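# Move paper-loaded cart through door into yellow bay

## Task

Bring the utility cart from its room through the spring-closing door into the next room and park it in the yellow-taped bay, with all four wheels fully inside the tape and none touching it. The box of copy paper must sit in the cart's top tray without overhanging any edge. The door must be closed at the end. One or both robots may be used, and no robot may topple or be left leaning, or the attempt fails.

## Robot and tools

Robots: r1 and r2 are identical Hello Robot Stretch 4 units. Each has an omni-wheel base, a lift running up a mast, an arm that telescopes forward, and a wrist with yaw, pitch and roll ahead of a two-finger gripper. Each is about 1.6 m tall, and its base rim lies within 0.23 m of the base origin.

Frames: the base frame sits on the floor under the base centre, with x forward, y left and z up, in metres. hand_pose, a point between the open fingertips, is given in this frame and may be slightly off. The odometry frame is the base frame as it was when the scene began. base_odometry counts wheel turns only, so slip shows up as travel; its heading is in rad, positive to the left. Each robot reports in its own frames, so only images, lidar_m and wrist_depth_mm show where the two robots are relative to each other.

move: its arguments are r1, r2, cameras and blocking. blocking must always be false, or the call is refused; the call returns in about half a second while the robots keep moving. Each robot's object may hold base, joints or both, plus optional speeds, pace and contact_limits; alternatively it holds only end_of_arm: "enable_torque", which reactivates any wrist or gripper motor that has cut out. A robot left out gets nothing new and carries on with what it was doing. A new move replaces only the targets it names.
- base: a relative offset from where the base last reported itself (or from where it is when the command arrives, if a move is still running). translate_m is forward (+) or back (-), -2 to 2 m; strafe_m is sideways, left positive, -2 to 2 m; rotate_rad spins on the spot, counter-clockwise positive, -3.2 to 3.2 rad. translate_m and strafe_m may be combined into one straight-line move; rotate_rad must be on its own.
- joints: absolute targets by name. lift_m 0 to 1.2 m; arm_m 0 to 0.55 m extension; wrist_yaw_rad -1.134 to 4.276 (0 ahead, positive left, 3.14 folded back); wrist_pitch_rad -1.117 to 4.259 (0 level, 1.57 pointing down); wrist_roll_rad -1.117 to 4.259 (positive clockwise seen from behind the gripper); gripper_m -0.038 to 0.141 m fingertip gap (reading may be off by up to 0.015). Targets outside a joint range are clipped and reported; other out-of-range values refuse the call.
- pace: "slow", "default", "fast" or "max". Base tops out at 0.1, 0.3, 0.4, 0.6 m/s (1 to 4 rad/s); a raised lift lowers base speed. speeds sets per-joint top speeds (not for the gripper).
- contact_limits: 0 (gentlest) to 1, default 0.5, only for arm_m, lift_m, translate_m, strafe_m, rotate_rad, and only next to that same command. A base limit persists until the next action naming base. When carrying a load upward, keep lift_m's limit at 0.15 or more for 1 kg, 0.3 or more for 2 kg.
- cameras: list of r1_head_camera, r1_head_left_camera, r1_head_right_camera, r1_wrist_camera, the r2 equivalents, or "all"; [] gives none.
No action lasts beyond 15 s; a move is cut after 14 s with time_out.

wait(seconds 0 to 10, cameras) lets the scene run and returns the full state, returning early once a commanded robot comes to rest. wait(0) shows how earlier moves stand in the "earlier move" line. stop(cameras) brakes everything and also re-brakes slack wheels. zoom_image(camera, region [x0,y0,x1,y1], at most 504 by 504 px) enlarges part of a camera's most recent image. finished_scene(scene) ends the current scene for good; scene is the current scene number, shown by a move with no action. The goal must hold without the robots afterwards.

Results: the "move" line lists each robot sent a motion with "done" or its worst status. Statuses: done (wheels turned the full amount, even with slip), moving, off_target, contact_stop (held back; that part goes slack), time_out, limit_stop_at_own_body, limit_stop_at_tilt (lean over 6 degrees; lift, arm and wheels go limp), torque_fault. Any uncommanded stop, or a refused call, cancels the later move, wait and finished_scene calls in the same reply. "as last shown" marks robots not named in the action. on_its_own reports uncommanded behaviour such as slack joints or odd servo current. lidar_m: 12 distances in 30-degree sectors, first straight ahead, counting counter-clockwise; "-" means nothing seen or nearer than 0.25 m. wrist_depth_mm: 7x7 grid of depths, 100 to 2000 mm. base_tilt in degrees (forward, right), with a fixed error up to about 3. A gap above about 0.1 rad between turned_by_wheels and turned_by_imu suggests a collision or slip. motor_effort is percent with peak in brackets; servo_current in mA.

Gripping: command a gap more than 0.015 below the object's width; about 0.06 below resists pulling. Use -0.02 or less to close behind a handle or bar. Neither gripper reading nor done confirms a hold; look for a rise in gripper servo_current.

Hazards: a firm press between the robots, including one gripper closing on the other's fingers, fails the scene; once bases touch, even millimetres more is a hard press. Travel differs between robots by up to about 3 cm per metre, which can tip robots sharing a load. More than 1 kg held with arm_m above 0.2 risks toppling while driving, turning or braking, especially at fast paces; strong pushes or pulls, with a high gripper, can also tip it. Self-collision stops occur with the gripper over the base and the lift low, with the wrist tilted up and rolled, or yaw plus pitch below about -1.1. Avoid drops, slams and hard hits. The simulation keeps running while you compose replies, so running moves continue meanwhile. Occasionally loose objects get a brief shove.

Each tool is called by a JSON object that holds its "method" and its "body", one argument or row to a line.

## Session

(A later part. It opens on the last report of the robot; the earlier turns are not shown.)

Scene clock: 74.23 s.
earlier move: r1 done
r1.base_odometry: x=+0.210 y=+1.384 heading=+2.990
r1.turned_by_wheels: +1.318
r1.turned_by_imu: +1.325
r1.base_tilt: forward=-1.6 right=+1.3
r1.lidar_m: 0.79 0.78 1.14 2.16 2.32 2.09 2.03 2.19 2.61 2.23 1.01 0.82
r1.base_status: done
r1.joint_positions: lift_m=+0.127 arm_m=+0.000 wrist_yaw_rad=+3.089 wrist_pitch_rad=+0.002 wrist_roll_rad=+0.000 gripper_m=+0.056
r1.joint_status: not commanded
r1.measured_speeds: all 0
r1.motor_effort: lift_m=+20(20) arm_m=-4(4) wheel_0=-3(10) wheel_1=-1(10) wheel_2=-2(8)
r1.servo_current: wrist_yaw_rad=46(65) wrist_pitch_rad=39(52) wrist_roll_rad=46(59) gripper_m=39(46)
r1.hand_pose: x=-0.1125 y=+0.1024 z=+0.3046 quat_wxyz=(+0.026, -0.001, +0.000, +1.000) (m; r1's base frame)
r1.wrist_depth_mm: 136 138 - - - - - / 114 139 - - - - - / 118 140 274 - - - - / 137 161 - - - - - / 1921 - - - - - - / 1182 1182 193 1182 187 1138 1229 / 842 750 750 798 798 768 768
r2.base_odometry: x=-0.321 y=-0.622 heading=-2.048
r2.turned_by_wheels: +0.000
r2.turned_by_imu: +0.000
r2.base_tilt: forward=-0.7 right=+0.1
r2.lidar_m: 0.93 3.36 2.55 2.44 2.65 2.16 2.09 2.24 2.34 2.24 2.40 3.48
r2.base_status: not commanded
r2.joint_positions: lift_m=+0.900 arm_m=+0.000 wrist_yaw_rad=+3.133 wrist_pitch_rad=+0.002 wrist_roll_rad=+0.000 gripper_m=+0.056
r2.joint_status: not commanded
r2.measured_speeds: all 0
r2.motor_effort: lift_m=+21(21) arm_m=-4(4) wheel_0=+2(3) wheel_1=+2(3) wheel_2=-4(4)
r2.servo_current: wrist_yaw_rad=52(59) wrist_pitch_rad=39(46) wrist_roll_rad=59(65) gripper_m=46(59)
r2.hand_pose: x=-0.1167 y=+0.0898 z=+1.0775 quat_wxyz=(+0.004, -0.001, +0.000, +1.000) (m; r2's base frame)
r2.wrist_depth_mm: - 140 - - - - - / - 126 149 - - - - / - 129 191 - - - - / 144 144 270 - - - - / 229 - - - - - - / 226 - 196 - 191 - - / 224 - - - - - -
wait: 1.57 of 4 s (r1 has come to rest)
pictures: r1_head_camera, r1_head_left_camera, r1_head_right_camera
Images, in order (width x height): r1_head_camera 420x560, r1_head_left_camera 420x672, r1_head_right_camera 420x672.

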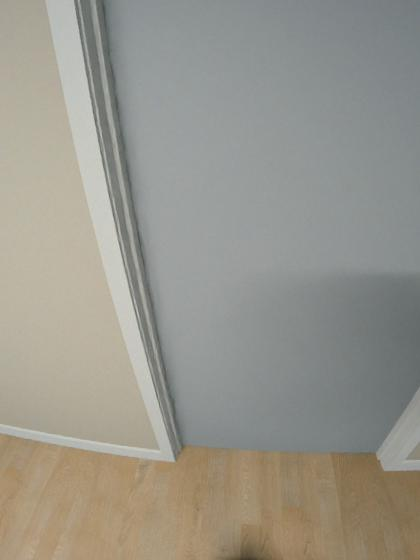

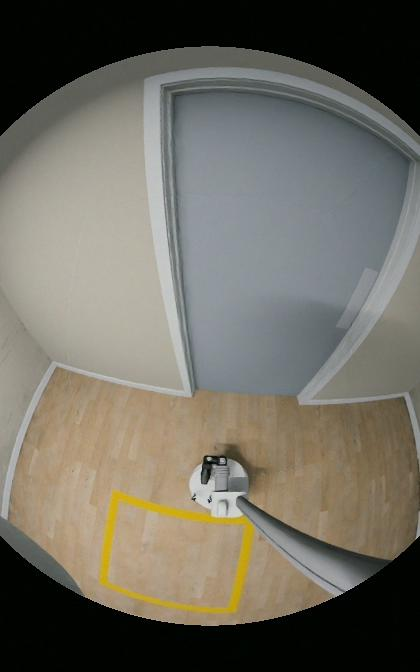

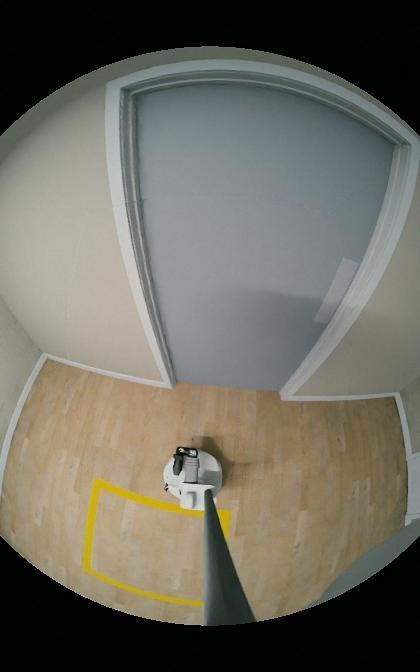

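{"method": "move", "body": {
  "blocking": false,
  "r1": {"base":{"strafe_m":-0.22}},
  "r2": {"joints":{"wrist_yaw_rad":0,"gripper_m":0.1}}
}}

{"method": "wait", "body": {
  "seconds": 2.2
}}

{"method": "wait", "body": {
  "seconds": 2,
  "cameras": ["r1_head_left_camera","r2_wrist_camera","r2_head_camera","r2_head_left_camera"]
}}

Scene clock: 99.93 s.
move: r1 moving; r2 moving
r1.base_odometry: x=+0.215 y=+1.420 heading=+2.990
r1.turned_by_wheels: +0.000
r1.turned_by_imu: +0.000
r1.base_tilt: forward=-1.6 right=+1.3
r1.lidar_m: 0.79 0.80 1.15 2.20 2.34 2.10 2.03 2.22 2.56 2.18 0.99 0.81
r1.base_status: strafe_m moving
r1.joint_positions: lift_m=+0.127 arm_m=+0.000 wrist_yaw_rad=+3.089 wrist_pitch_rad=+0.002 wrist_roll_rad=+0.000 gripper_m=+0.056
r1.joint_status: not commanded
r1.measured_speeds: translate_m=+0.000 strafe_m=-0.142 rotate_rad=+0.000 lift_m=+0.000 arm_m=+0.000 wrist_yaw_rad=+0.000 wrist_pitch_rad=+0.000 wrist_roll_rad=+0.000
r1.motor_effort: lift_m=+20(20) arm_m=-4(4) wheel_0=+10(11) wheel_1=-8(10) wheel_2=+1(2)
r1.servo_current: wrist_yaw_rad=52(65) wrist_pitch_rad=46(46) wrist_roll_rad=46(52) gripper_m=52(52)
r1.hand_pose: x=-0.1125 y=+0.1024 z=+0.3046 quat_wxyz=(+0.026, -0.001, +0.000, +1.000) (m; r1's base frame)
r1.wrist_depth_mm: 136 138 - - - - - / 114 139 - - - - - / 117 140 273 - - - - / 137 162 - - - - - / 1983 - - - - - - / 1160 1205 192 1205 187 1160 1229 / 831 741 750 809 788 768 809
r2.base_odometry: x=-0.321 y=-0.622 heading=-2.048
r2.turned_by_wheels: +0.000
r2.turned_by_imu: +0.000
r2.base_tilt: forward=-0.7 right=+0.0
r2.lidar_m: 0.91 3.33 2.53 2.44 2.64 2.15 2.10 2.25 2.36 2.26 2.41 3.45
r2.base_status: not commanded
r2.joint_positions: lift_m=+0.900 arm_m=+0.000 wrist_yaw_rad=+2.570 wrist_pitch_rad=+0.002 wrist_roll_rad=+0.000 gripper_m=+0.075
r2.joint_status: wrist_yaw_rad moving; gripper_m moving
r2.measured_speeds: translate_m=+0.000 strafe_m=+0.000 rotate_rad=+0.000 lift_m=+0.000 arm_m=+0.000 wrist_yaw_rad=-1.740 wrist_pitch_rad=+0.000 wrist_roll_rad=+0.000
r2.motor_effort: lift_m=+21(21) arm_m=-4(4) wheel_0=+2(3) wheel_1=+2(3) wheel_2=-4(4)
r2.servo_current: wrist_yaw_rad=117(130) wrist_pitch_rad=46(46) wrist_roll_rad=33(59) gripper_m=91(104)
r2.hand_pose: x=-0.0242 y=+0.2296 z=+1.0775 quat_wxyz=(+0.282, -0.001, +0.000, +0.959) (m; r2's base frame)
r2.wrist_depth_mm: - - - - - - - / - - - - - - - / - - - - - - - / - - - - - - - / - - - - - - - / - - 190 - 189 - - / - - - - - - -

Scene clock: 101.47 s.
earlier move: r1 done; r2 moving
r1.base_odometry: x=+0.243 y=+1.602 heading=+2.990
r1.turned_by_wheels: +0.000
r1.turned_by_imu: -0.001
r1.base_tilt: forward=-1.6 right=+1.2
r1.lidar_m: 0.76 0.83 1.13 2.36 2.54 2.11 2.07 2.24 2.39 2.17 0.95 0.80
r1.base_status: done
r1.joint_positions: lift_m=+0.127 arm_m=+0.000 wrist_yaw_rad=+3.089 wrist_pitch_rad=+0.002 wrist_roll_rad=+0.000 gripper_m=+0.056
r1.joint_status: not commanded
r1.measured_speeds: all 0
r1.motor_effort: lift_m=+20(20) arm_m=-4(4) wheel_0=+1(12) wheel_1=+1(10) wheel_2=+0(2)
r1.servo_current: wrist_yaw_rad=46(65) wrist_pitch_rad=39(52) wrist_roll_rad=46(72) gripper_m=39(52)
r1.hand_pose: x=-0.1125 y=+0.1024 z=+0.3046 quat_wxyz=(+0.026, -0.001, +0.000, +1.000) (m; r1's base frame)
r1.wrist_depth_mm: 136 139 - - - - - / 112 139 - - - - - / 116 139 270 - - - - / 136 158 - - - - - / 1983 - - - - - - / 1160 1182 193 1182 187 1160 1118 / 854 741 699 809 788 778 809
r2.base_odometry: x=-0.321 y=-0.622 heading=-2.048
r2.turned_by_wheels: +0.000
r2.turned_by_imu: +0.000
r2.base_tilt: forward=-0.7 right=+0.0
r2.lidar_m: 0.92 3.34 2.55 2.44 2.62 2.16 2.10 2.24 2.34 2.28 2.41 3.47
r2.base_status: not commanded
r2.joint_positions: lift_m=+0.900 arm_m=+0.000 wrist_yaw_rad=+0.007 wrist_pitch_rad=+0.002 wrist_roll_rad=+0.000 gripper_m=+0.100
r2.joint_status: wrist_yaw_rad moving; the others done
r2.measured_speeds: translate_m=+0.000 strafe_m=+0.000 rotate_rad=+0.000 lift_m=+0.000 arm_m=+0.000 wrist_yaw_rad=-0.242 wrist_pitch_rad=+0.000 wrist_roll_rad=+0.000
r2.motor_effort: lift_m=+21(21) arm_m=-4(4) wheel_0=+3(3) wheel_1=+2(3) wheel_2=-3(4)
r2.servo_current: wrist_yaw_rad=39(143) wrist_pitch_rad=46(46) wrist_roll_rad=52(59) gripper_m=46(111)
r2.hand_pose: x=+0.4600 y=-0.0853 z=+1.0775 quat_wxyz=(+1.000, +0.000, +0.001, +0.004) (m; r2's base frame)
r2.wrist_depth_mm: - - - - - - - / - - - - - - - / - - - - - - - / - - - - - - - / - - - 1042 1118 - - / - - 193 1008 193 - - / - - - - - - -
wait: 1.53 of 2.2 s (r1 has come to rest)

Scene clock: 101.83 s.
earlier move: r2 done
r1.base_odometry: x=+0.243 y=+1.602 heading=+2.990
r1.turned_by_wheels: +0.000
r1.turned_by_imu: +0.000
r1.base_tilt: forward=-1.6 right=+1.3
r1.lidar_m: 0.77 0.84 1.09 2.39 2.53 2.11 2.07 2.24 2.41 2.17 0.94 0.81
r1.base_status: done
r1.joint_positions: lift_m=+0.127 arm_m=+0.000 wrist_yaw_rad=+3.089 wrist_pitch_rad=+0.002 wrist_roll_rad=+0.000 gripper_m=+0.056
r1.joint_status: not commanded
r1.measured_speeds: all 0
r1.motor_effort: lift_m=+20(20) arm_m=-4(4) wheel_0=+2(12) wheel_1=+0(10) wheel_2=+0(2)
r1.servo_current: wrist_yaw_rad=39(65) wrist_pitch_rad=39(52) wrist_roll_rad=39(72) gripper_m=39(52)
r1.hand_pose: x=-0.1125 y=+0.1024 z=+0.3046 quat_wxyz=(+0.026, -0.001, +0.000, +1.000) (m; r1's base frame)
r1.wrist_depth_mm: 137 138 - - - - - / 112 139 - - - - - / 116 139 270 - - - - / 137 159 - - - - - / 1863 - - - - - - / 1182 1182 194 1182 187 1182 1138 / 842 759 715 798 798 759 809
r2.base_odometry: x=-0.321 y=-0.622 heading=-2.048
r2.turned_by_wheels: +0.000
r2.turned_by_imu: +0.000
r2.base_tilt: forward=-0.7 right=+0.1
r2.lidar_m: 0.92 3.35 2.55 2.44 2.65 2.16 2.11 2.23 2.33 2.28 2.40 3.45
r2.base_status: not commanded
r2.joint_positions: lift_m=+0.900 arm_m=+0.000 wrist_yaw_rad=+0.003 wrist_pitch_rad=+0.002 wrist_roll_rad=+0.000 gripper_m=+0.100
r2.joint_status: all done
r2.measured_speeds: all 0
r2.motor_effort: lift_m=+21(21) arm_m=-4(4) wheel_0=+3(3) wheel_1=+2(3) wheel_2=-4(4)
r2.servo_current: wrist_yaw_rad=39(143) wrist_pitch_rad=39(46) wrist_roll_rad=52(59) gripper_m=46(111)
r2.hand_pose: x=+0.4596 y=-0.0866 z=+1.0775 quat_wxyz=(+1.000, +0.000, +0.001, +0.001) (m; r2's base frame)
r2.wrist_depth_mm: - - - - - - - / - - - - - - - / - - - - - - - / - - - - - - - / - - - 1025 1098 - - / - - 194 1008 193 - - / - - - - - - -
wait: 0.37 of 2 s (r2 has come to rest)
pictures: r1_head_left_camera, r2_head_camera, r2_head_left_camera, r2_wrist_camera
Images, in order (width x height): r1_head_left_camera 420x672, r2_head_camera 420x560, r2_head_left_camera 420x672, r2_wrist_camera 616x392.

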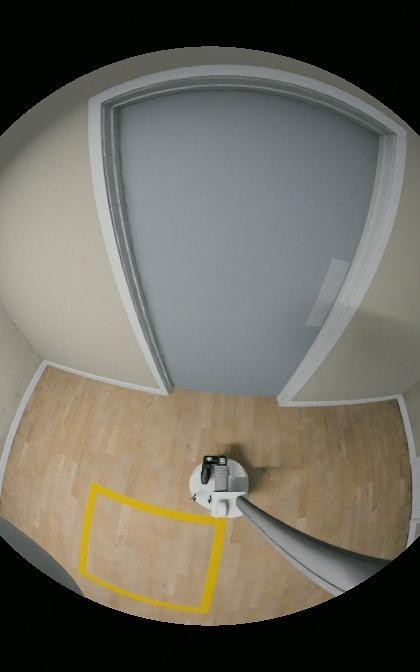

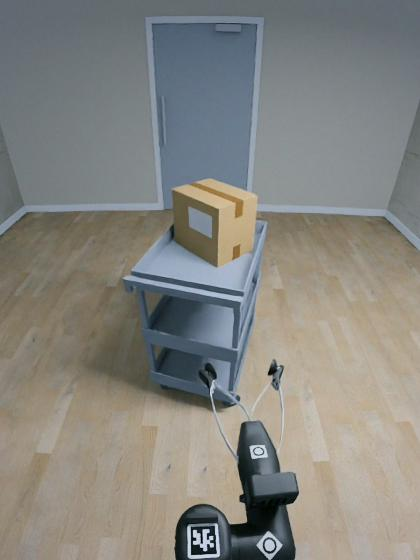

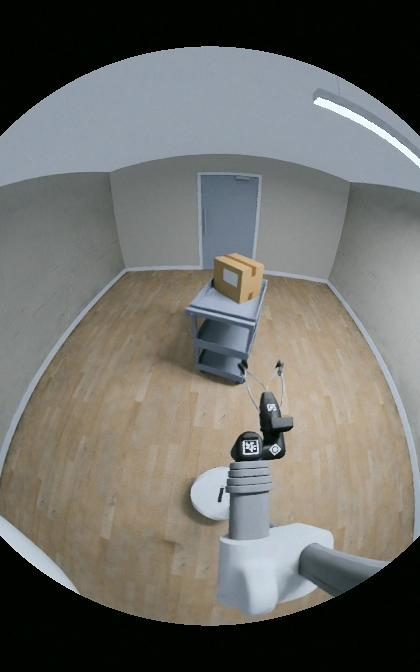

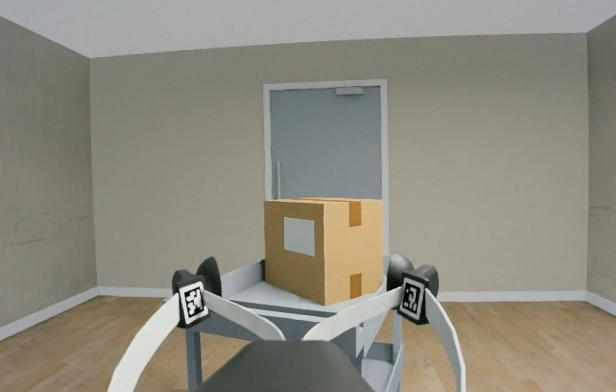

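{"method": "move", "body": {
  "blocking": false,
  "r2": {"joints":{"lift_m":1.18,"wrist_pitch_rad":0.75,"arm_m":0.2}}
}}

{"method": "wait", "body": {
  "seconds": 4,
  "cameras": ["r2_wrist_camera","r2_head_camera"]
}}

{"method": "zoom_image", "body": {
  "camera": "r2_wrist_camera",
  "region": [110, 0, 610, 392]
}}

Scene clock: 107.57 s.
move: r2 moving
r1: as last shown
r1.lidar_m: 0.77 0.83 1.12 2.37 2.54 2.11 2.07 2.24 2.38 2.16 0.95 0.81
r1.motor_effort: lift_m=+20(20) arm_m=-4(4) wheel_0=+2(2) wheel_1=+0(1) wheel_2=+0(0)
r1.servo_current: wrist_yaw_rad=72(72) wrist_pitch_rad=39(46) wrist_roll_rad=46(59) gripper_m=39(46)
r1.wrist_depth_mm: 136 138 - - - - - / 112 138 - - - - - / 116 139 270 - - - - / 137 159 - - - - - / - - - - - - - / 1205 1205 194 1182 187 1160 1118 / 854 750 707 798 788 778 820
r2.base_odometry: x=-0.321 y=-0.622 heading=-2.048
r2.turned_by_wheels: +0.000
r2.turned_by_imu: +0.000
r2.base_tilt: forward=-0.7 right=+0.1
r2.lidar_m: 0.92 3.37 2.55 2.44 2.63 2.18 2.10 2.23 2.33 2.26 2.42 3.42
r2.base_status: not commanded
r2.joint_positions: lift_m=+0.938 arm_m=+0.051 wrist_yaw_rad=+0.003 wrist_pitch_rad=+0.574 wrist_roll_rad=+0.000 gripper_m=+0.100
r2.joint_status: lift_m moving; arm_m moving; wrist_pitch_rad moving
r2.measured_speeds: translate_m=+0.000 strafe_m=+0.000 rotate_rad=+0.000 lift_m=+0.146 arm_m=+0.195 wrist_yaw_rad=-0.001 wrist_pitch_rad=+1.620 wrist_roll_rad=+0.000
r2.motor_effort: lift_m=+22(24) arm_m=+6(10) wheel_0=+3(3) wheel_1=+2(2) wheel_2=-4(4)
r2.servo_current: wrist_yaw_rad=52(59) wrist_pitch_rad=52(117) wrist_roll_rad=46(59) gripper_m=46(52)
r2.hand_pose: x=+0.4639 y=-0.0867 z=+0.9593 quat_wxyz=(+0.959, +0.000, +0.283, +0.001) (m; r2's base frame)
r2.wrist_depth_mm: - - - 891 - - - / - - - 976 - - - / - - 904 - - - - / - - - - - - - / 1708 1708 1025 - 1499 1661 1708 / 1464 1464 190 - 193 1397 1397 / 1255 1229 1281 - 1229 1205 1205

Scene clock: 109.27 s.
earlier move: r2 done
r1.base_odometry: x=+0.243 y=+1.602 heading=+2.990
r1.turned_by_wheels: +0.000
r1.turned_by_imu: +0.000
r1.base_tilt: forward=-1.6 right=+1.3
r1.lidar_m: 0.78 0.85 1.10 2.37 2.54 2.11 2.05 2.23 2.39 2.17 0.95 0.79
r1.base_status: not commanded
r1.joint_positions: lift_m=+0.127 arm_m=+0.000 wrist_yaw_rad=+3.089 wrist_pitch_rad=+0.002 wrist_roll_rad=+0.000 gripper_m=+0.056
r1.joint_status: not commanded
r1.measured_speeds: all 0
r1.motor_effort: lift_m=+20(20) arm_m=-4(4) wheel_0=+1(2) wheel_1=+0(1) wheel_2=+0(0)
r1.servo_current: wrist_yaw_rad=46(72) wrist_pitch_rad=46(52) wrist_roll_rad=39(65) gripper_m=46(46)
r1.hand_pose: x=-0.1125 y=+0.1024 z=+0.3046 quat_wxyz=(+0.026, -0.001, +0.000, +1.000) (m; r1's base frame)
r1.wrist_depth_mm: 136 139 - - - - - / 112 139 - - - - - / 116 139 267 - - - - / 137 159 - - - - - / 1921 - - - - - - / 1182 1182 193 1182 187 1160 1118 / 842 759 707 788 798 778 820
r2.base_odometry: x=-0.321 y=-0.622 heading=-2.048
r2.turned_by_wheels: +0.000
r2.turned_by_imu: +0.000
r2.base_tilt: forward=-0.6 right=+0.1
r2.lidar_m: 0.90 3.37 2.52 2.45 2.64 2.15 2.10 2.26 2.32 2.25 2.39 3.49
r2.base_status: not commanded
r2.joint_positions: lift_m=+1.180 arm_m=+0.200 wrist_yaw_rad=+0.003 wrist_pitch_rad=+0.748 wrist_roll_rad=+0.000 gripper_m=+0.100
r2.joint_status: all done
r2.measured_speeds: all 0
r2.motor_effort: lift_m=+21(25) arm_m=+7(13) wheel_0=+3(3) wheel_1=+2(2) wheel_2=-4(4)
r2.servo_current: wrist_yaw_rad=46(65) wrist_pitch_rad=33(117) wrist_roll_rad=52(65) gripper_m=52(59)
r2.hand_pose: x=+0.5823 y=-0.0868 z=+1.1617 quat_wxyz=(+0.931, +0.000, +0.365, +0.001) (m; r2's base frame)
r2.wrist_depth_mm: - - - 809 854 - - / - - - 891 1008 - - / - - 946 946 - - - / 1983 1921 1863 - 1808 1863 1863 / 1618 1708 1098 917 1661 1618 1618 / 1464 1499 190 946 195 1397 1430 / 1336 1308 1308 - 1308 1281 1281
wait: 1.70 of 4 s (r2 has come to rest)
pictures: r2_head_camera, r2_wrist_camera
Images, in order (width x height): r2_head_camera 420x560, r2_wrist_camera 616x392.

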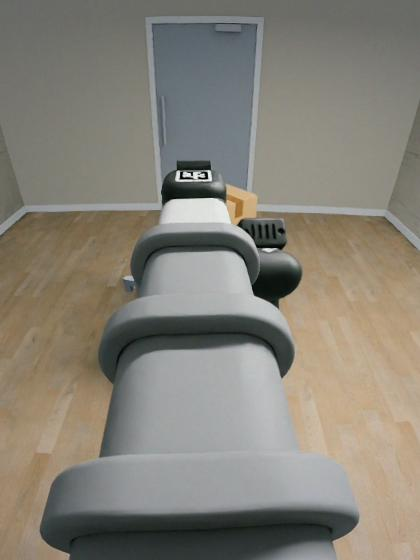

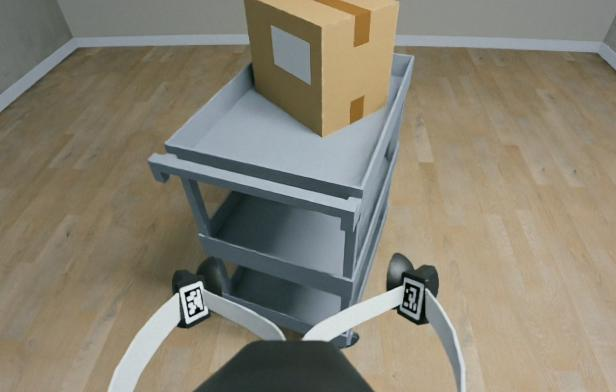

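Scaled by 1.008.

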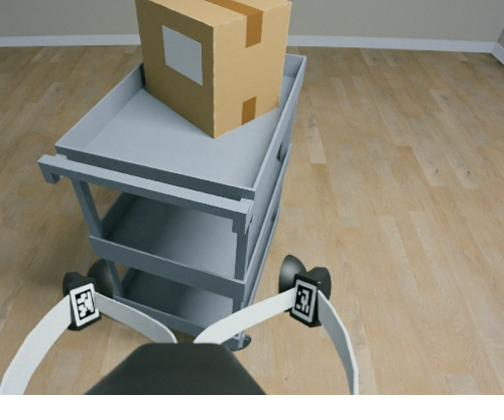

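{"method": "move", "body": {
  "blocking": false,
  "r2": {"base":{"rotate_rad":-0.31},"joints":{"lift_m":0.9,"wrist_pitch_rad":0,"arm_m":0}}
}}

{"method": "wait", "body": {
  "seconds": 3
}}

{"method": "move", "body": {
  "blocking": false,
  "r2": {"base":{"strafe_m":0.39},"joints":{"lift_m":0.78,"gripper_m":0.12}}
}}

{"method": "wait", "body": {
  "seconds": 4,
  "cameras": ["r2_wrist_camera","r2_head_camera"]
}}

Scene clock: 143.07 s.
move: r2 moving
r1: as last shown
r1.lidar_m: 0.78 0.83 1.14 2.37 2.53 2.13 2.05 2.26 2.38 2.16 0.95 0.80
r1.motor_effort: lift_m=+20(20) arm_m=-4(4) wheel_0=+2(2) wheel_1=+0(1) wheel_2=+0(0)
r1.servo_current: wrist_yaw_rad=46(65) wrist_pitch_rad=39(52) wrist_roll_rad=39(65) gripper_m=39(46)
r1.wrist_depth_mm: 136 138 - - - - - / 113 139 - - - - - / 116 140 268 - - - - / 137 159 - - - - - / 1921 - - - - - - / 1182 1182 194 1205 187 1160 1138 / 831 750 707 798 778 788 820
r2.base_odometry: x=-0.321 y=-0.622 heading=-2.181
r2.turned_by_wheels: -0.133
r2.turned_by_imu: -0.129
r2.base_tilt: forward=-0.7 right=+0.1
r2.lidar_m: 0.91 1.02 2.66 2.44 2.50 2.25 2.10 2.16 2.44 2.25 2.34 3.02
r2.base_status: rotate_rad moving
r2.joint_positions: lift_m=+1.142 arm_m=+0.149 wrist_yaw_rad=+0.003 wrist_pitch_rad=+0.191 wrist_roll_rad=+0.000 gripper_m=+0.100
r2.joint_status: lift_m moving; arm_m moving; wrist_pitch_rad moving
r2.measured_speeds: translate_m=+0.000 strafe_m=-0.001 rotate_rad=-0.517 lift_m=-0.146 arm_m=-0.195 wrist_yaw_rad=+0.000 wrist_pitch_rad=-1.710 wrist_roll_rad=+0.000
r2.motor_effort: lift_m=+18(21) arm_m=-10(11) wheel_0=+7(11) wheel_1=+7(9) wheel_2=+8(9)
r2.servo_current: wrist_yaw_rad=52(59) wrist_pitch_rad=150(156) wrist_roll_rad=39(59) gripper_m=52(59)
r2.hand_pose: x=+0.6037 y=-0.0867 z=+1.2657 quat_wxyz=(+0.995, +0.000, +0.096, +0.001) (m; r2's base frame)
r2.wrist_depth_mm: - - - - - - - / - - - - - - - / - - - - - - - / - - - - - - - / - - 991 976 - - - / - - 190 976 195 - - / 1921 732 - - 1921 1808 1921

Scene clock: 144.77 s.
earlier move: r2 done
r1.base_odometry: x=+0.243 y=+1.602 heading=+2.990
r1.turned_by_wheels: +0.000
r1.turned_by_imu: +0.000
r1.base_tilt: forward=-1.6 right=+1.3
r1.lidar_m: 0.75 0.84 1.13 2.37 2.55 2.11 2.06 2.24 2.41 2.18 0.95 0.80
r1.base_status: not commanded
r1.joint_positions: lift_m=+0.127 arm_m=+0.000 wrist_yaw_rad=+3.089 wrist_pitch_rad=+0.002 wrist_roll_rad=+0.000 gripper_m=+0.056
r1.joint_status: not commanded
r1.measured_speeds: all 0
r1.motor_effort: lift_m=+20(20) arm_m=-4(4) wheel_0=+2(2) wheel_1=+0(1) wheel_2=+0(0)
r1.servo_current: wrist_yaw_rad=39(65) wrist_pitch_rad=46(52) wrist_roll_rad=39(65) gripper_m=39(52)
r1.hand_pose: x=-0.1125 y=+0.1024 z=+0.3046 quat_wxyz=(+0.026, -0.001, +0.000, +1.000) (m; r1's base frame)
r1.wrist_depth_mm: 136 138 - - - - - / 112 139 - - - - - / 116 139 268 - - - - / 136 159 - - - - - / 1983 - - - - - - / 1205 1182 193 1160 187 1160 1160 / 842 750 707 788 778 768 809
r2.base_odometry: x=-0.321 y=-0.622 heading=-2.357
r2.turned_by_wheels: -0.176
r2.turned_by_imu: -0.171
r2.base_tilt: forward=-0.7 right=+0.1
r2.lidar_m: 0.90 0.93 2.86 2.45 2.45 2.44 2.10 2.10 2.49 2.26 2.28 2.65
r2.base_status: done
r2.joint_positions: lift_m=+0.900 arm_m=+0.000 wrist_yaw_rad=+0.003 wrist_pitch_rad=+0.008 wrist_roll_rad=+0.000 gripper_m=+0.100
r2.joint_status: all done
r2.measured_speeds: all 0
r2.motor_effort: lift_m=+14(21) arm_m=-7(12) wheel_0=+5(11) wheel_1=+4(9) wheel_2=+4(9)
r2.servo_current: wrist_yaw_rad=52(59) wrist_pitch_rad=52(156) wrist_roll_rad=59(59) gripper_m=46(59)
r2.hand_pose: x=+0.4597 y=-0.0867 z=+1.0763 quat_wxyz=(+1.000, +0.000, +0.004, +0.001) (m; r2's base frame)
r2.wrist_depth_mm: - - - - - - - / - - - - - - - / - - - - - - - / - - - - - - - / - 1098 1042 - - - - / - 1008 193 - 195 - - / - 768 - - - - -
wait: 1.70 of 3 s (r2 has come to rest)

Scene clock: 145.27 s.
move: r2 moving
r1: as last shown
r1.lidar_m: 0.77 0.83 1.12 2.36 2.55 2.11 2.06 2.25 2.38 2.16 0.95 0.81
r1.motor_effort: lift_m=+20(20) arm_m=-4(4) wheel_0=+1(2) wheel_1=+1(1) wheel_2=+0(0)
r1.servo_current: wrist_yaw_rad=33(52) wrist_pitch_rad=39(52) wrist_roll_rad=52(65) gripper_m=52(52)
r1.wrist_depth_mm: 136 138 - - - - - / 112 139 - - - - - / 116 139 270 - - - - / 137 158 - - - - - / - - - - - - - / 1182 1205 193 1229 187 1160 1118 / 842 741 707 798 798 768 820
r2.base_odometry: x=-0.296 y=-0.647 heading=-2.357
r2.turned_by_wheels: +0.000
r2.turned_by_imu: +0.000
r2.base_tilt: forward=-0.6 right=+0.1
r2.lidar_m: 0.88 0.95 2.81 2.43 2.41 2.47 2.11 2.08 2.48 2.28 2.30 2.70
r2.base_status: strafe_m moving
r2.joint_positions: lift_m=+0.862 arm_m=+0.000 wrist_yaw_rad=+0.003 wrist_pitch_rad=+0.008 wrist_roll_rad=+0.000 gripper_m=+0.114
r2.joint_status: lift_m moving; gripper_m moving
r2.measured_speeds: translate_m=+0.000 strafe_m=+0.141 rotate_rad=-0.002 lift_m=-0.146 arm_m=+0.000 wrist_yaw_rad=-0.001 wrist_pitch_rad=+0.000 wrist_roll_rad=+0.000
r2.motor_effort: lift_m=+10(16) arm_m=-7(7) wheel_0=-12(12) wheel_1=+13(13) wheel_2=+0(3)
r2.servo_current: wrist_yaw_rad=46(59) wrist_pitch_rad=52(52) wrist_roll_rad=46(52) gripper_m=65(98)
r2.hand_pose: x=+0.4597 y=-0.0867 z=+1.0384 quat_wxyz=(+1.000, +0.000, +0.004, +0.001) (m; r2's base frame)
r2.wrist_depth_mm: - - - - - - - / - - - - - - - / - - - - - - - / - - 1118 - - - - / - 1160 1008 - - - - / - 185 192 - 195 - - / - - - - - - -

Scene clock: 147.40 s.
earlier move: r2 done
r1.base_odometry: x=+0.243 y=+1.602 heading=+2.990
r1.turned_by_wheels: +0.000
r1.turned_by_imu: +0.000
r1.base_tilt: forward=-1.6 right=+1.3
r1.lidar_m: 0.77 0.83 1.10 2.37 2.54 2.13 2.07 2.22 2.39 2.17 0.93 0.79
r1.base_status: not commanded
r1.joint_positions: lift_m=+0.127 arm_m=+0.000 wrist_yaw_rad=+3.089 wrist_pitch_rad=+0.002 wrist_roll_rad=+0.000 gripper_m=+0.056
r1.joint_status: not commanded
r1.measured_speeds: all 0
r1.motor_effort: lift_m=+20(20) arm_m=-4(4) wheel_0=+2(2) wheel_1=+0(1) wheel_2=+0(0)
r1.servo_current: wrist_yaw_rad=46(65) wrist_pitch_rad=46(52) wrist_roll_rad=46(72) gripper_m=39(52)
r1.hand_pose: x=-0.1125 y=+0.1024 z=+0.3046 quat_wxyz=(+0.026, -0.001, +0.000, +1.000) (m; r1's base frame)
r1.wrist_depth_mm: 136 138 - - - - - / 112 139 - - - - - / 116 139 268 - - - - / 137 160 - - - - - / 1983 - - - - - - / 1182 1182 194 1205 188 1160 1138 / 842 750 715 809 798 768 820
r2.base_odometry: x=-0.045 y=-0.898 heading=-2.357
r2.turned_by_wheels: +0.000
r2.turned_by_imu: +0.000
r2.base_tilt: forward=-0.6 right=+0.1
r2.lidar_m: 0.90 3.55 2.44 2.09 2.07 2.48 2.21 2.23 2.55 2.63 2.66 0.96
r2.base_status: done
r2.joint_positions: lift_m=+0.780 arm_m=+0.000 wrist_yaw_rad=+0.003 wrist_pitch_rad=+0.008 wrist_roll_rad=+0.000 gripper_m=+0.120
r2.joint_status: all done
r2.measured_speeds: all 0
r2.motor_effort: lift_m=+15(17) arm_m=-7(7) wheel_0=+0(13) wheel_1=+0(13) wheel_2=+0(3)
r2.servo_current: wrist_yaw_rad=39(65) wrist_pitch_rad=39(59) wrist_roll_rad=59(59) gripper_m=59(98)
r2.hand_pose: x=+0.4597 y=-0.0867 z=+0.9563 quat_wxyz=(+1.000, +0.000, +0.004, +0.001) (m; r2's base frame)
r2.wrist_depth_mm: - - - - - - - / - - - - - - - / - - - - - - - / - - - 1008 - - - / - - 1160 1008 1098 - - / - - 198 - 187 - - / - - 788 - - 1921 -
wait: 2.13 of 4 s (r2 has come to rest)
pictures: r2_head_camera, r2_wrist_camera
Images, in order (width x height): r2_head_camera 420x560, r2_wrist_camera 616x392.

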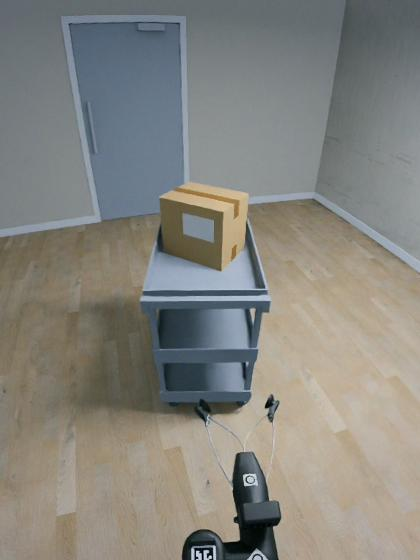

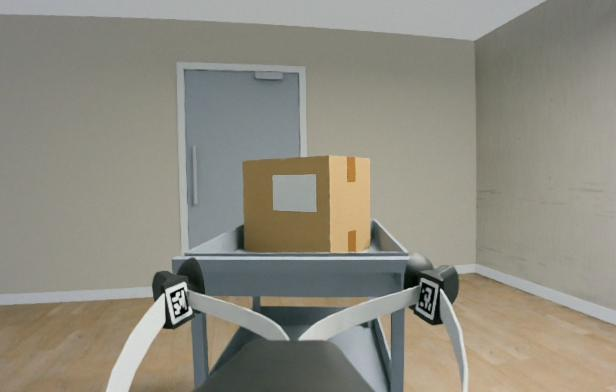

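{"method": "move", "body": {
  "blocking": false,
  "r2": {"base":{"strafe_m":0.03},"joints":{"lift_m":0.68,"wrist_roll_rad":1.57,"arm_m":0.22}}
}}

{"method": "wait", "body": {
  "seconds": 1.5
}}

{"method": "wait", "body": {
  "seconds": 2,
  "cameras": ["r2_wrist_camera","r2_head_left_camera"]
}}

Scene clock: 155.40 s.
move: r2 moving
r1: as last shown
r1.lidar_m: 0.76 0.82 1.12 2.37 2.54 2.12 2.07 2.25 2.38 2.18 0.92 0.79
r1.motor_effort: lift_m=+20(20) arm_m=-4(4) wheel_0=+2(3) wheel_1=+0(1) wheel_2=+0(0)
r1.servo_current: wrist_yaw_rad=39(52) wrist_pitch_rad=46(52) wrist_roll_rad=46(59) gripper_m=33(46)
r1.wrist_depth_mm: 136 138 - - - - - / 112 139 - - - - - / 116 140 270 - - - - / 137 159 - - - - - / 1983 - - - - - - / 1160 1182 194 1182 187 1182 1138 / 842 750 707 798 788 788 820
r2.base_odometry: x=-0.026 y=-0.917 heading=-2.357
r2.turned_by_wheels: +0.000
r2.turned_by_imu: +0.001
r2.base_tilt: forward=-0.7 right=+0.1
r2.lidar_m: 0.89 3.53 2.43 2.06 2.02 2.43 2.19 2.19 2.58 2.68 2.66 0.93
r2.base_status: strafe_m moving
r2.joint_positions: lift_m=+0.742 arm_m=+0.051 wrist_yaw_rad=+0.002 wrist_pitch_rad=+0.007 wrist_roll_rad=+0.589 gripper_m=+0.120
r2.joint_status: lift_m moving; arm_m moving; wrist_roll_rad moving
r2.measured_speeds: translate_m=-0.001 strafe_m=+0.041 rotate_rad=+0.003 lift_m=-0.146 arm_m=+0.195 wrist_yaw_rad=+0.000 wrist_pitch_rad=+0.000 wrist_roll_rad=+1.820
r2.motor_effort: lift_m=+10(16) arm_m=+6(9) wheel_0=-3(10) wheel_1=+2(12) wheel_2=-1(1)
r2.servo_current: wrist_yaw_rad=39(52) wrist_pitch_rad=46(52) wrist_roll_rad=72(124) gripper_m=52(59)
r2.hand_pose: x=+0.5100 y=-0.0867 z=+0.9185 quat_wxyz=(+0.957, +0.290, +0.004, +0.000) (m; r2's base frame)
r2.wrist_depth_mm: - - - - - - - / - - - - - - - / - - - 1078 - - - / - - - 960 1008 - - / - - - 976 691 - 1863 / - - 198 707 186 1661 1430 / - - - - - - 1205

Scene clock: 156.67 s.
earlier move: r2 done
r1.base_odometry: x=+0.243 y=+1.602 heading=+2.990
r1.turned_by_wheels: +0.000
r1.turned_by_imu: +0.000
r1.base_tilt: forward=-1.6 right=+1.3
r1.lidar_m: 0.77 0.82 1.11 2.37 2.51 2.12 2.06 2.25 2.39 2.17 0.94 0.80
r1.base_status: not commanded
r1.joint_positions: lift_m=+0.127 arm_m=+0.000 wrist_yaw_rad=+3.089 wrist_pitch_rad=+0.002 wrist_roll_rad=+0.000 gripper_m=+0.056
r1.joint_status: not commanded
r1.measured_speeds: all 0
r1.motor_effort: lift_m=+20(20) arm_m=-4(4) wheel_0=+2(3) wheel_1=+0(1) wheel_2=+0(0)
r1.servo_current: wrist_yaw_rad=33(59) wrist_pitch_rad=46(52) wrist_roll_rad=65(65) gripper_m=46(46)
r1.hand_pose: x=-0.1125 y=+0.1024 z=+0.3046 quat_wxyz=(+0.026, -0.001, +0.000, +1.000) (m; r1's base frame)
r1.wrist_depth_mm: 137 138 - - - - - / 112 139 - - - - - / 116 139 270 - - - - / 137 159 - - - - - / 1983 - - - - - - / 1205 1182 193 1182 187 1160 1118 / 820 741 707 798 788 778 820
r2.base_odometry: x=-0.024 y=-0.919 heading=-2.357
r2.turned_by_wheels: +0.000
r2.turned_by_imu: +0.000
r2.base_tilt: forward=-0.6 right=+0.1
r2.lidar_m: 0.90 3.54 2.39 2.03 2.04 2.48 2.19 2.21 2.59 2.67 2.67 0.93
r2.base_status: done
r2.joint_positions: lift_m=+0.680 arm_m=+0.220 wrist_yaw_rad=+0.002 wrist_pitch_rad=+0.007 wrist_roll_rad=+1.568 gripper_m=+0.120
r2.joint_status: all done
r2.measured_speeds: all 0
r2.motor_effort: lift_m=+14(16) arm_m=+7(10) wheel_0=+0(10) wheel_1=-1(12) wheel_2=-1(1)
r2.servo_current: wrist_yaw_rad=46(59) wrist_pitch_rad=52(52) wrist_roll_rad=39(124) gripper_m=52(59)
r2.hand_pose: x=+0.6793 y=-0.0867 z=+0.8564 quat_wxyz=(+0.708, +0.706, +0.003, -0.002) (m; r2's base frame)
r2.wrist_depth_mm: - - - - - 1661 1160 / - - - 508 - 1576 517 / - - - 512 - - 521 / - - 768 521 - - 521 / - - 831 525 - - 521 / - - 199 462 198 521 525 / - - - - - 544 530
wait: 1.27 of 1.5 s (r2 has come to rest)

Scene clock: 158.67 s.
r1.base_odometry: x=+0.243 y=+1.602 heading=+2.990
r1.turned_by_wheels: +0.000
r1.turned_by_imu: +0.000
r1.base_tilt: forward=-1.6 right=+1.3
r1.lidar_m: 0.78 0.83 1.11 2.38 2.53 2.12 2.06 2.23 2.38 2.17 0.94 0.80
r1.base_status: not commanded
r1.joint_positions: lift_m=+0.127 arm_m=+0.000 wrist_yaw_rad=+3.089 wrist_pitch_rad=+0.002 wrist_roll_rad=+0.000 gripper_m=+0.056
r1.joint_status: not commanded
r1.measured_speeds: all 0
r1.motor_effort: lift_m=+20(20) arm_m=-4(4) wheel_0=+2(3) wheel_1=+1(1) wheel_2=+0(0)
r1.servo_current: wrist_yaw_rad=39(59) wrist_pitch_rad=39(52) wrist_roll_rad=59(65) gripper_m=46(46)
r1.hand_pose: x=-0.1125 y=+0.1024 z=+0.3046 quat_wxyz=(+0.026, -0.001, +0.000, +1.000) (m; r1's base frame)
r1.wrist_depth_mm: 136 139 - - - - - / 113 139 - - - - - / 116 139 267 - - - - / 136 159 - - - - - / 1983 - - - - - - / 1160 1182 194 1182 187 1160 1118 / 854 741 707 809 798 778 809
r2.base_odometry: x=-0.024 y=-0.919 heading=-2.357
r2.turned_by_wheels: +0.000
r2.turned_by_imu: +0.000
r2.base_tilt: forward=-0.6 right=+0.0
r2.lidar_m: 0.90 3.53 2.39 2.05 2.04 2.44 2.20 2.20 2.59 2.66 2.68 0.95
r2.base_status: done
r2.joint_positions: lift_m=+0.680 arm_m=+0.220 wrist_yaw_rad=+0.002 wrist_pitch_rad=+0.007 wrist_roll_rad=+1.568 gripper_m=+0.120
r2.joint_status: all done
r2.measured_speeds: all 0
r2.motor_effort: lift_m=+14(16) arm_m=+7(10) wheel_0=+0(10) wheel_1=-1(12) wheel_2=+0(1)
r2.servo_current: wrist_yaw_rad=39(59) wrist_pitch_rad=46(52) wrist_roll_rad=52(124) gripper_m=46(59)
r2.hand_pose: x=+0.6793 y=-0.0867 z=+0.8564 quat_wxyz=(+0.708, +0.706, +0.003, -0.002) (m; r2's base frame)
r2.wrist_depth_mm: - - - - - 1661 1138 / - - - 508 - 1576 517 / - - - 512 - - 517 / - - 768 517 - - 521 / - - 831 517 - - 521 / - - 198 466 198 530 525 / - - - - - 544 535
wait: 2.00 s; at rest by 0.27 s
pictures: r2_head_left_camera, r2_wrist_camera
Images, in order (width x height): r2_head_left_camera 420x672, r2_wrist_camera 616x392.

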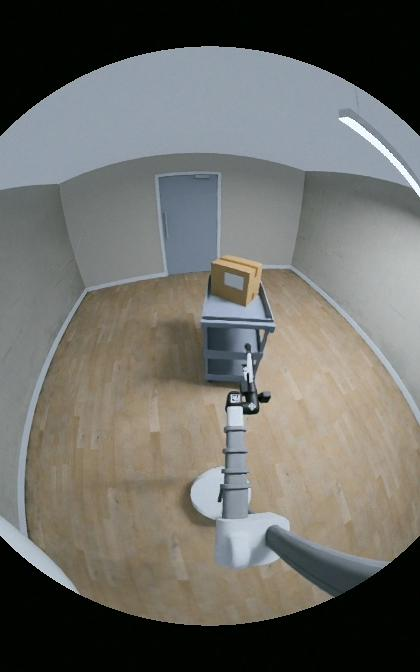

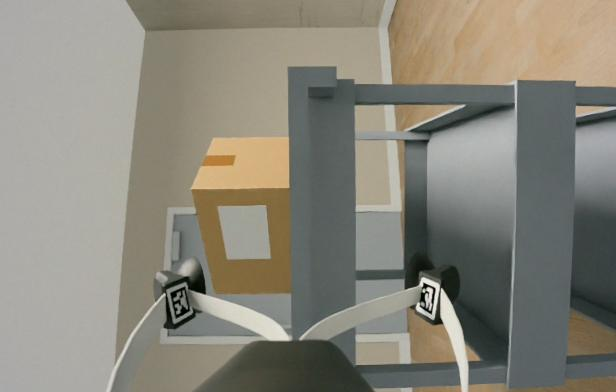

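{"method": "zoom_image", "body": {
  "camera": "r2_wrist_camera",
  "region": [250, 40, 410, 300]
}}

Scaled by 1.938.

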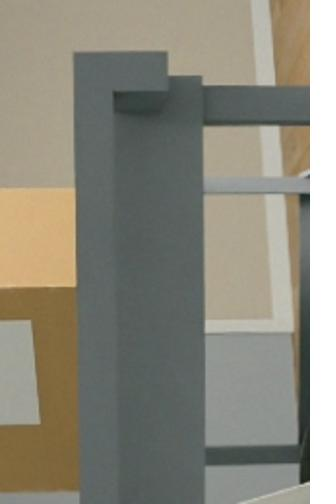

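{"method": "move", "body": {
  "blocking": false,
  "r2": {"joints":{"lift_m":0.692,"arm_m":0.42,"gripper_m":0.1}}
}}

{"method": "wait", "body": {
  "seconds": 3,
  "cameras": ["r2_wrist_camera"]
}}

Scene clock: 169.27 s.
move: r2 moving
r1: as last shown
r1.lidar_m: 0.78 0.81 1.11 2.38 2.54 2.11 2.08 2.23 2.41 2.17 0.94 0.80
r1.motor_effort: lift_m=+20(20) arm_m=-4(4) wheel_0=+2(2) wheel_1=+0(1) wheel_2=+0(0)
r1.servo_current: wrist_yaw_rad=52(65) wrist_pitch_rad=46(52) wrist_roll_rad=39(52) gripper_m=39(46)
r1.wrist_depth_mm: 136 138 - - - - - / 113 139 - - - - - / 116 139 270 - - - - / 137 158 - - - - - / 1921 - - - - - - / 1205 1205 194 1182 187 1160 1138 / 842 750 707 788 798 778 820
r2.base_odometry: x=-0.024 y=-0.919 heading=-2.357
r2.turned_by_wheels: +0.000
r2.turned_by_imu: +0.000
r2.base_tilt: forward=-0.7 right=+0.1
r2.lidar_m: 0.89 3.53 2.42 2.03 2.02 2.42 2.18 2.22 2.60 2.68 2.69 0.95
r2.base_status: not commanded
r2.joint_positions: lift_m=+0.692 arm_m=+0.271 wrist_yaw_rad=+0.002 wrist_pitch_rad=+0.007 wrist_roll_rad=+1.568 gripper_m=+0.107
r2.joint_status: lift_m moving; arm_m moving; gripper_m moving
r2.measured_speeds: translate_m=+0.000 strafe_m=+0.000 rotate_rad=+0.000 lift_m=+0.000 arm_m=+0.195 wrist_yaw_rad=+0.000 wrist_pitch_rad=+0.000 wrist_roll_rad=+0.000
r2.motor_effort: lift_m=+24(24) arm_m=+8(10) wheel_0=+0(1) wheel_1=-1(1) wheel_2=+0(0)
r2.servo_current: wrist_yaw_rad=46(52) wrist_pitch_rad=46(52) wrist_roll_rad=52(59) gripper_m=78(111)
r2.hand_pose: x=+0.7300 y=-0.0867 z=+0.8679 quat_wxyz=(+0.708, +0.706, +0.003, -0.002) (m; r2's base frame)
r2.wrist_depth_mm: - - - - - 1708 1160 / - - - 469 - 1661 473 / - - - 788 - - 473 / - - 707 477 - - 477 / - - 768 477 - - 480 / - - 196 477 190 - 484 / - - - - - 1863 488

Scene clock: 170.47 s.
earlier move: r2 done
r1.base_odometry: x=+0.243 y=+1.602 heading=+2.990
r1.turned_by_wheels: +0.000
r1.turned_by_imu: +0.000
r1.base_tilt: forward=-1.6 right=+1.3
r1.lidar_m: 0.77 0.84 1.13 2.35 2.55 2.12 2.04 2.20 2.39 2.18 0.97 0.80
r1.base_status: not commanded
r1.joint_positions: lift_m=+0.127 arm_m=+0.000 wrist_yaw_rad=+3.089 wrist_pitch_rad=+0.002 wrist_roll_rad=+0.000 gripper_m=+0.056
r1.joint_status: not commanded
r1.measured_speeds: all 0
r1.motor_effort: lift_m=+20(20) arm_m=-4(4) wheel_0=+2(2) wheel_1=+0(1) wheel_2=+0(0)
r1.servo_current: wrist_yaw_rad=33(65) wrist_pitch_rad=33(52) wrist_roll_rad=46(59) gripper_m=33(46)
r1.hand_pose: x=-0.1125 y=+0.1024 z=+0.3046 quat_wxyz=(+0.026, -0.001, +0.000, +1.000) (m; r1's base frame)
r1.wrist_depth_mm: 136 139 - - - - - / 112 139 - - - - - / 116 140 267 - - - - / 137 159 - - - - - / 1863 - - - - - - / 1182 1205 194 1205 187 1182 1138 / 842 750 715 798 798 768 809
r2.base_odometry: x=-0.024 y=-0.919 heading=-2.357
r2.turned_by_wheels: +0.000
r2.turned_by_imu: +0.000
r2.base_tilt: forward=-0.7 right=+0.1
r2.lidar_m: 0.89 3.54 2.40 2.05 2.05 2.44 2.20 2.22 2.59 2.68 2.67 0.95
r2.base_status: not commanded
r2.joint_positions: lift_m=+0.692 arm_m=+0.420 wrist_yaw_rad=+0.002 wrist_pitch_rad=+0.007 wrist_roll_rad=+1.568 gripper_m=+0.100
r2.joint_status: all done
r2.measured_speeds: all 0
r2.motor_effort: lift_m=+21(24) arm_m=+7(12) wheel_0=+0(1) wheel_1=-1(1) wheel_2=+0(1)
r2.servo_current: wrist_yaw_rad=39(59) wrist_pitch_rad=52(52) wrist_roll_rad=33(65) gripper_m=46(111)
r2.hand_pose: x=+0.8793 y=-0.0867 z=+0.8679 quat_wxyz=(+0.708, +0.706, +0.003, -0.002) (m; r2's base frame)
r2.wrist_depth_mm: - - - 262 312 317 319 / - - - 312 314 1661 504 / - - 668 314 315 917 - / - - 554 317 319 931 - / - - 580 260 320 - - / - - 195 263 194 - - / - - - - - 1863 -
wait: 1.20 of 3 s (r2 has come to rest)
pictures: r2_wrist_camera
Images, in order (width x height): r2_wrist_camera 616x392.

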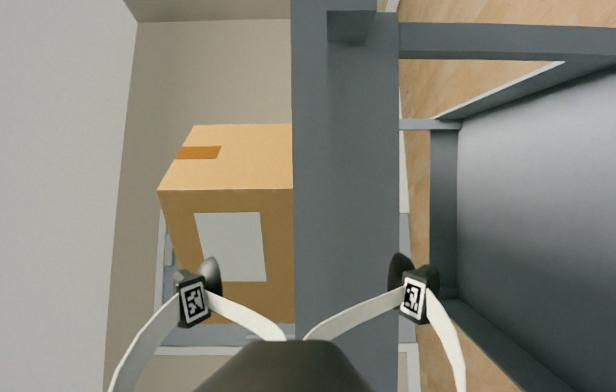

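{"method": "move", "body": {
  "blocking": false,
  "r2": {"joints":{"arm_m":0.5},"pace":"slow","contact_limits":{"arm_m":0.1}}
}}

{"method": "wait", "body": {
  "seconds": 2
}}

{"method": "move", "body": {
  "blocking": false,
  "r2": {"joints":{"gripper_m":-0.03}}
}}

{"method": "wait", "body": {
  "seconds": 2,
  "cameras": ["r2_wrist_camera"]
}}

Scene clock: 177.07 s.
move: r2 moving
r1: as last shown
r1.base_tilt: forward=-1.6 right=+1.2
r1.lidar_m: 0.77 0.84 1.12 2.37 2.53 2.10 2.07 2.24 2.39 2.16 0.96 0.81
r1.motor_effort: lift_m=+20(20) arm_m=-4(4) wheel_0=+1(2) wheel_1=+0(1) wheel_2=+0(0)
r1.servo_current: wrist_yaw_rad=52(72) wrist_pitch_rad=33(52) wrist_roll_rad=46(52) gripper_m=39(52)
r1.wrist_depth_mm: 136 138 - - - - - / 112 139 - - - - - / 116 139 271 - - - - / 136 159 - - - - - / - - - - - - - / 1182 1229 194 1182 188 1160 1138 / 854 759 699 798 788 778 809
r2.base_odometry: x=-0.024 y=-0.919 heading=-2.357
r2.turned_by_wheels: +0.000
r2.turned_by_imu: +0.000
r2.base_tilt: forward=-0.6 right=+0.0
r2.lidar_m: 0.89 3.55 2.41 2.05 2.07 2.41 2.21 2.21 2.57 2.68 2.67 0.94
r2.base_status: not commanded
r2.joint_positions: lift_m=+0.692 arm_m=+0.432 wrist_yaw_rad=+0.002 wrist_pitch_rad=+0.007 wrist_roll_rad=+1.568 gripper_m=+0.100
r2.joint_status: arm_m moving
r2.measured_speeds: translate_m=+0.000 strafe_m=+0.000 rotate_rad=+0.000 lift_m=+0.000 arm_m=+0.049 wrist_yaw_rad=+0.000 wrist_pitch_rad=+0.000 wrist_roll_rad=+0.000
r2.motor_effort: lift_m=+21(21) arm_m=+10(11) wheel_0=+0(1) wheel_1=-1(1) wheel_2=+0(0)
r2.servo_current: wrist_yaw_rad=46(65) wrist_pitch_rad=46(52) wrist_roll_rad=52(59) gripper_m=52(59)
r2.contact_limits: arm_m 0.1
r2.hand_pose: x=+0.8920 y=-0.0867 z=+0.8679 quat_wxyz=(+0.708, +0.706, +0.003, -0.002) (m; r2's base frame)
r2.wrist_depth_mm: - - - 244 301 314 309 / - - - 301 303 1661 - / - - 661 306 304 - - / - - 535 307 309 - - / - - 580 310 310 - - / - - 195 251 193 - - / - - - - - 1808 -

Scene clock: 178.63 s.
earlier move: r2 done
r1.base_odometry: x=+0.243 y=+1.602 heading=+2.990
r1.turned_by_wheels: +0.000
r1.turned_by_imu: +0.000
r1.base_tilt: forward=-1.6 right=+1.3
r1.lidar_m: 0.76 0.86 1.12 2.37 2.57 2.12 2.06 2.25 2.38 2.20 0.94 0.82
r1.base_status: not commanded
r1.joint_positions: lift_m=+0.127 arm_m=+0.000 wrist_yaw_rad=+3.089 wrist_pitch_rad=+0.002 wrist_roll_rad=+0.000 gripper_m=+0.056
r1.joint_status: not commanded
r1.measured_speeds: all 0
r1.motor_effort: lift_m=+20(20) arm_m=-4(4) wheel_0=+2(2) wheel_1=+0(1) wheel_2=+0(0)
r1.servo_current: wrist_yaw_rad=46(78) wrist_pitch_rad=33(52) wrist_roll_rad=39(72) gripper_m=39(52)
r1.hand_pose: x=-0.1125 y=+0.1024 z=+0.3046 quat_wxyz=(+0.026, -0.001, +0.000, +1.000) (m; r1's base frame)
r1.wrist_depth_mm: 136 139 - - - - - / 112 138 - - - - - / 116 140 267 - - - - / 137 159 - - - - - / 1983 - - - - - - / 1160 1182 193 1160 187 1160 1118 / 831 741 699 798 798 778 820
r2.base_odometry: x=-0.024 y=-0.919 heading=-2.357
r2.turned_by_wheels: +0.000
r2.turned_by_imu: +0.000
r2.base_tilt: forward=-0.7 right=+0.0
r2.lidar_m: 0.90 3.53 2.39 2.03 2.05 2.44 2.20 2.21 2.57 2.69 2.68 0.95
r2.base_status: not commanded
r2.joint_positions: lift_m=+0.692 arm_m=+0.500 wrist_yaw_rad=+0.002 wrist_pitch_rad=+0.007 wrist_roll_rad=+1.568 gripper_m=+0.100
r2.joint_status: all done
r2.measured_speeds: all 0
r2.motor_effort: lift_m=+21(21) arm_m=+8(13) wheel_0=+0(1) wheel_1=-1(1) wheel_2=+0(1)
r2.servo_current: wrist_yaw_rad=59(65) wrist_pitch_rad=46(59) wrist_roll_rad=52(59) gripper_m=52(59)
r2.contact_limits: arm_m 0.1
r2.hand_pose: x=+0.9592 y=-0.0868 z=+0.8679 quat_wxyz=(+0.708, +0.706, +0.003, -0.002) (m; r2's base frame)
r2.wrist_depth_mm: - - - 179 237 1499 1078 / - - - 180 239 1576 - / - - 585 181 241 842 - / - - 477 182 243 854 - / - - 500 183 244 854 - / - - 195 185 195 - - / - - - - 247 - -
wait: 1.57 of 2 s (r2 has come to rest)

Scene clock: 179.13 s.
move: r2 moving
r1: as last shown
r1.lidar_m: 0.78 0.83 1.08 2.36 2.54 2.12 2.07 2.24 2.39 2.18 0.94 0.79
r1.servo_current: wrist_yaw_rad=52(65) wrist_pitch_rad=52(52) wrist_roll_rad=46(65) gripper_m=39(46)
r1.wrist_depth_mm: 137 138 - - - - - / 112 139 - - - - - / 116 140 268 - - - - / 136 159 - - - - - / 1921 - - - - - - / 1138 1182 193 1160 187 1160 1138 / 854 750 707 809 788 778 831
r2.base_odometry: x=-0.024 y=-0.919 heading=-2.357
r2.turned_by_wheels: +0.000
r2.turned_by_imu: +0.000
r2.base_tilt: forward=-0.7 right=+0.1
r2.lidar_m: 0.92 3.53 2.39 2.05 2.03 2.44 2.20 2.21 2.60 2.67 2.68 0.93
r2.base_status: not commanded
r2.joint_positions: lift_m=+0.692 arm_m=+0.500 wrist_yaw_rad=+0.002 wrist_pitch_rad=+0.007 wrist_roll_rad=+1.568 gripper_m=+0.083
r2.joint_status: gripper_m moving
r2.measured_speeds: translate_m=+0.000 strafe_m=+0.000 rotate_rad=+0.000 lift_m=+0.000 arm_m=+0.000 wrist_yaw_rad=-0.003 wrist_pitch_rad=+0.000 wrist_roll_rad=+0.000
r2.motor_effort: lift_m=+21(21) arm_m=+8(8) wheel_0=+0(1) wheel_1=+0(1) wheel_2=+0(0)
r2.servo_current: wrist_yaw_rad=59(59) wrist_pitch_rad=52(52) wrist_roll_rad=52(52) gripper_m=104(104)
r2.contact_limits: arm_m 0.1
r2.hand_pose: x=+0.9592 y=-0.0869 z=+0.8679 quat_wxyz=(+0.708, +0.706, +0.003, -0.002) (m; r2's base frame)
r2.wrist_depth_mm: - - - 179 238 1464 1118 / - - - 181 240 1576 - / - - 591 182 242 842 - / - - 477 182 244 854 - / - - 504 183 245 854 - / - - 196 185 190 - - / - - - - - - -

Scene clock: 180.63 s.
earlier move: r2 done
r1.base_odometry: x=+0.243 y=+1.602 heading=+2.990
r1.turned_by_wheels: +0.000
r1.turned_by_imu: +0.000
r1.base_tilt: forward=-1.6 right=+1.3
r1.lidar_m: 0.78 0.84 1.13 2.37 2.54 2.13 2.06 2.23 2.39 2.19 0.96 0.81
r1.base_status: not commanded
r1.joint_positions: lift_m=+0.127 arm_m=+0.000 wrist_yaw_rad=+3.089 wrist_pitch_rad=+0.002 wrist_roll_rad=+0.000 gripper_m=+0.056
r1.joint_status: not commanded
r1.measured_speeds: all 0
r1.motor_effort: lift_m=+20(20) arm_m=-4(4) wheel_0=+1(2) wheel_1=+0(1) wheel_2=+0(0)
r1.servo_current: wrist_yaw_rad=46(65) wrist_pitch_rad=46(52) wrist_roll_rad=59(65) gripper_m=46(46)
r1.hand_pose: x=-0.1125 y=+0.1024 z=+0.3046 quat_wxyz=(+0.026, -0.001, +0.000, +1.000) (m; r1's base frame)
r1.wrist_depth_mm: 136 138 - - - - - / 112 139 - - - - - / 116 140 268 - - - - / 137 159 - - - - - / 1983 - - - - - - / 1160 1229 194 1205 187 1138 1138 / 842 750 707 788 809 768 820
r2.base_odometry: x=-0.024 y=-0.919 heading=-2.357
r2.turned_by_wheels: +0.000
r2.turned_by_imu: +0.000
r2.base_tilt: forward=-0.6 right=+0.1
r2.lidar_m: 0.88 3.56 2.40 2.06 2.02 2.45 2.20 2.20 2.61 2.68 2.69 0.92
r2.base_status: not commanded
r2.joint_positions: lift_m=+0.692 arm_m=+0.500 wrist_yaw_rad=+0.002 wrist_pitch_rad=+0.007 wrist_roll_rad=+1.568 gripper_m=-0.029
r2.joint_status: all done
r2.measured_speeds: all 0
r2.motor_effort: lift_m=+21(21) arm_m=+4(8) wheel_0=+0(1) wheel_1=-1(1) wheel_2=+0(0)
r2.servo_current: wrist_yaw_rad=52(65) wrist_pitch_rad=52(59) wrist_roll_rad=46(59) gripper_m=111(299)
r2.contact_limits: arm_m 0.1
r2.hand_pose: x=+0.9594 y=-0.0868 z=+0.8679 quat_wxyz=(+0.708, +0.706, +0.003, -0.002) (m; r2's base frame)
r2.wrist_depth_mm: - - - 163 221 1618 1160 / - - - 164 224 1537 - / - - 549 166 225 820 - / - 469 462 167 228 831 - / - - 504 170 230 842 - / - - 187 170 180 - - / - - - - 234 549 -
wait: 1.50 of 2 s (r2 has come to rest)
pictures: r2_wrist_camera
Images, in order (width x height): r2_wrist_camera 616x392.

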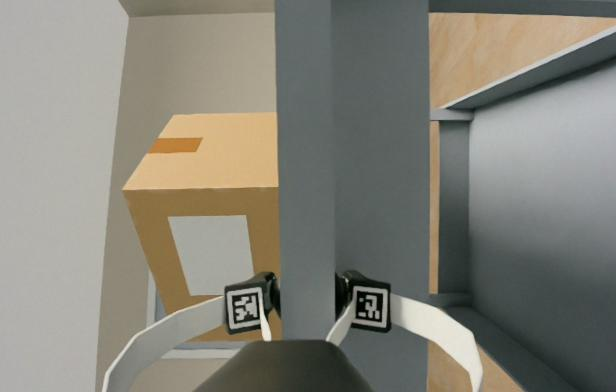

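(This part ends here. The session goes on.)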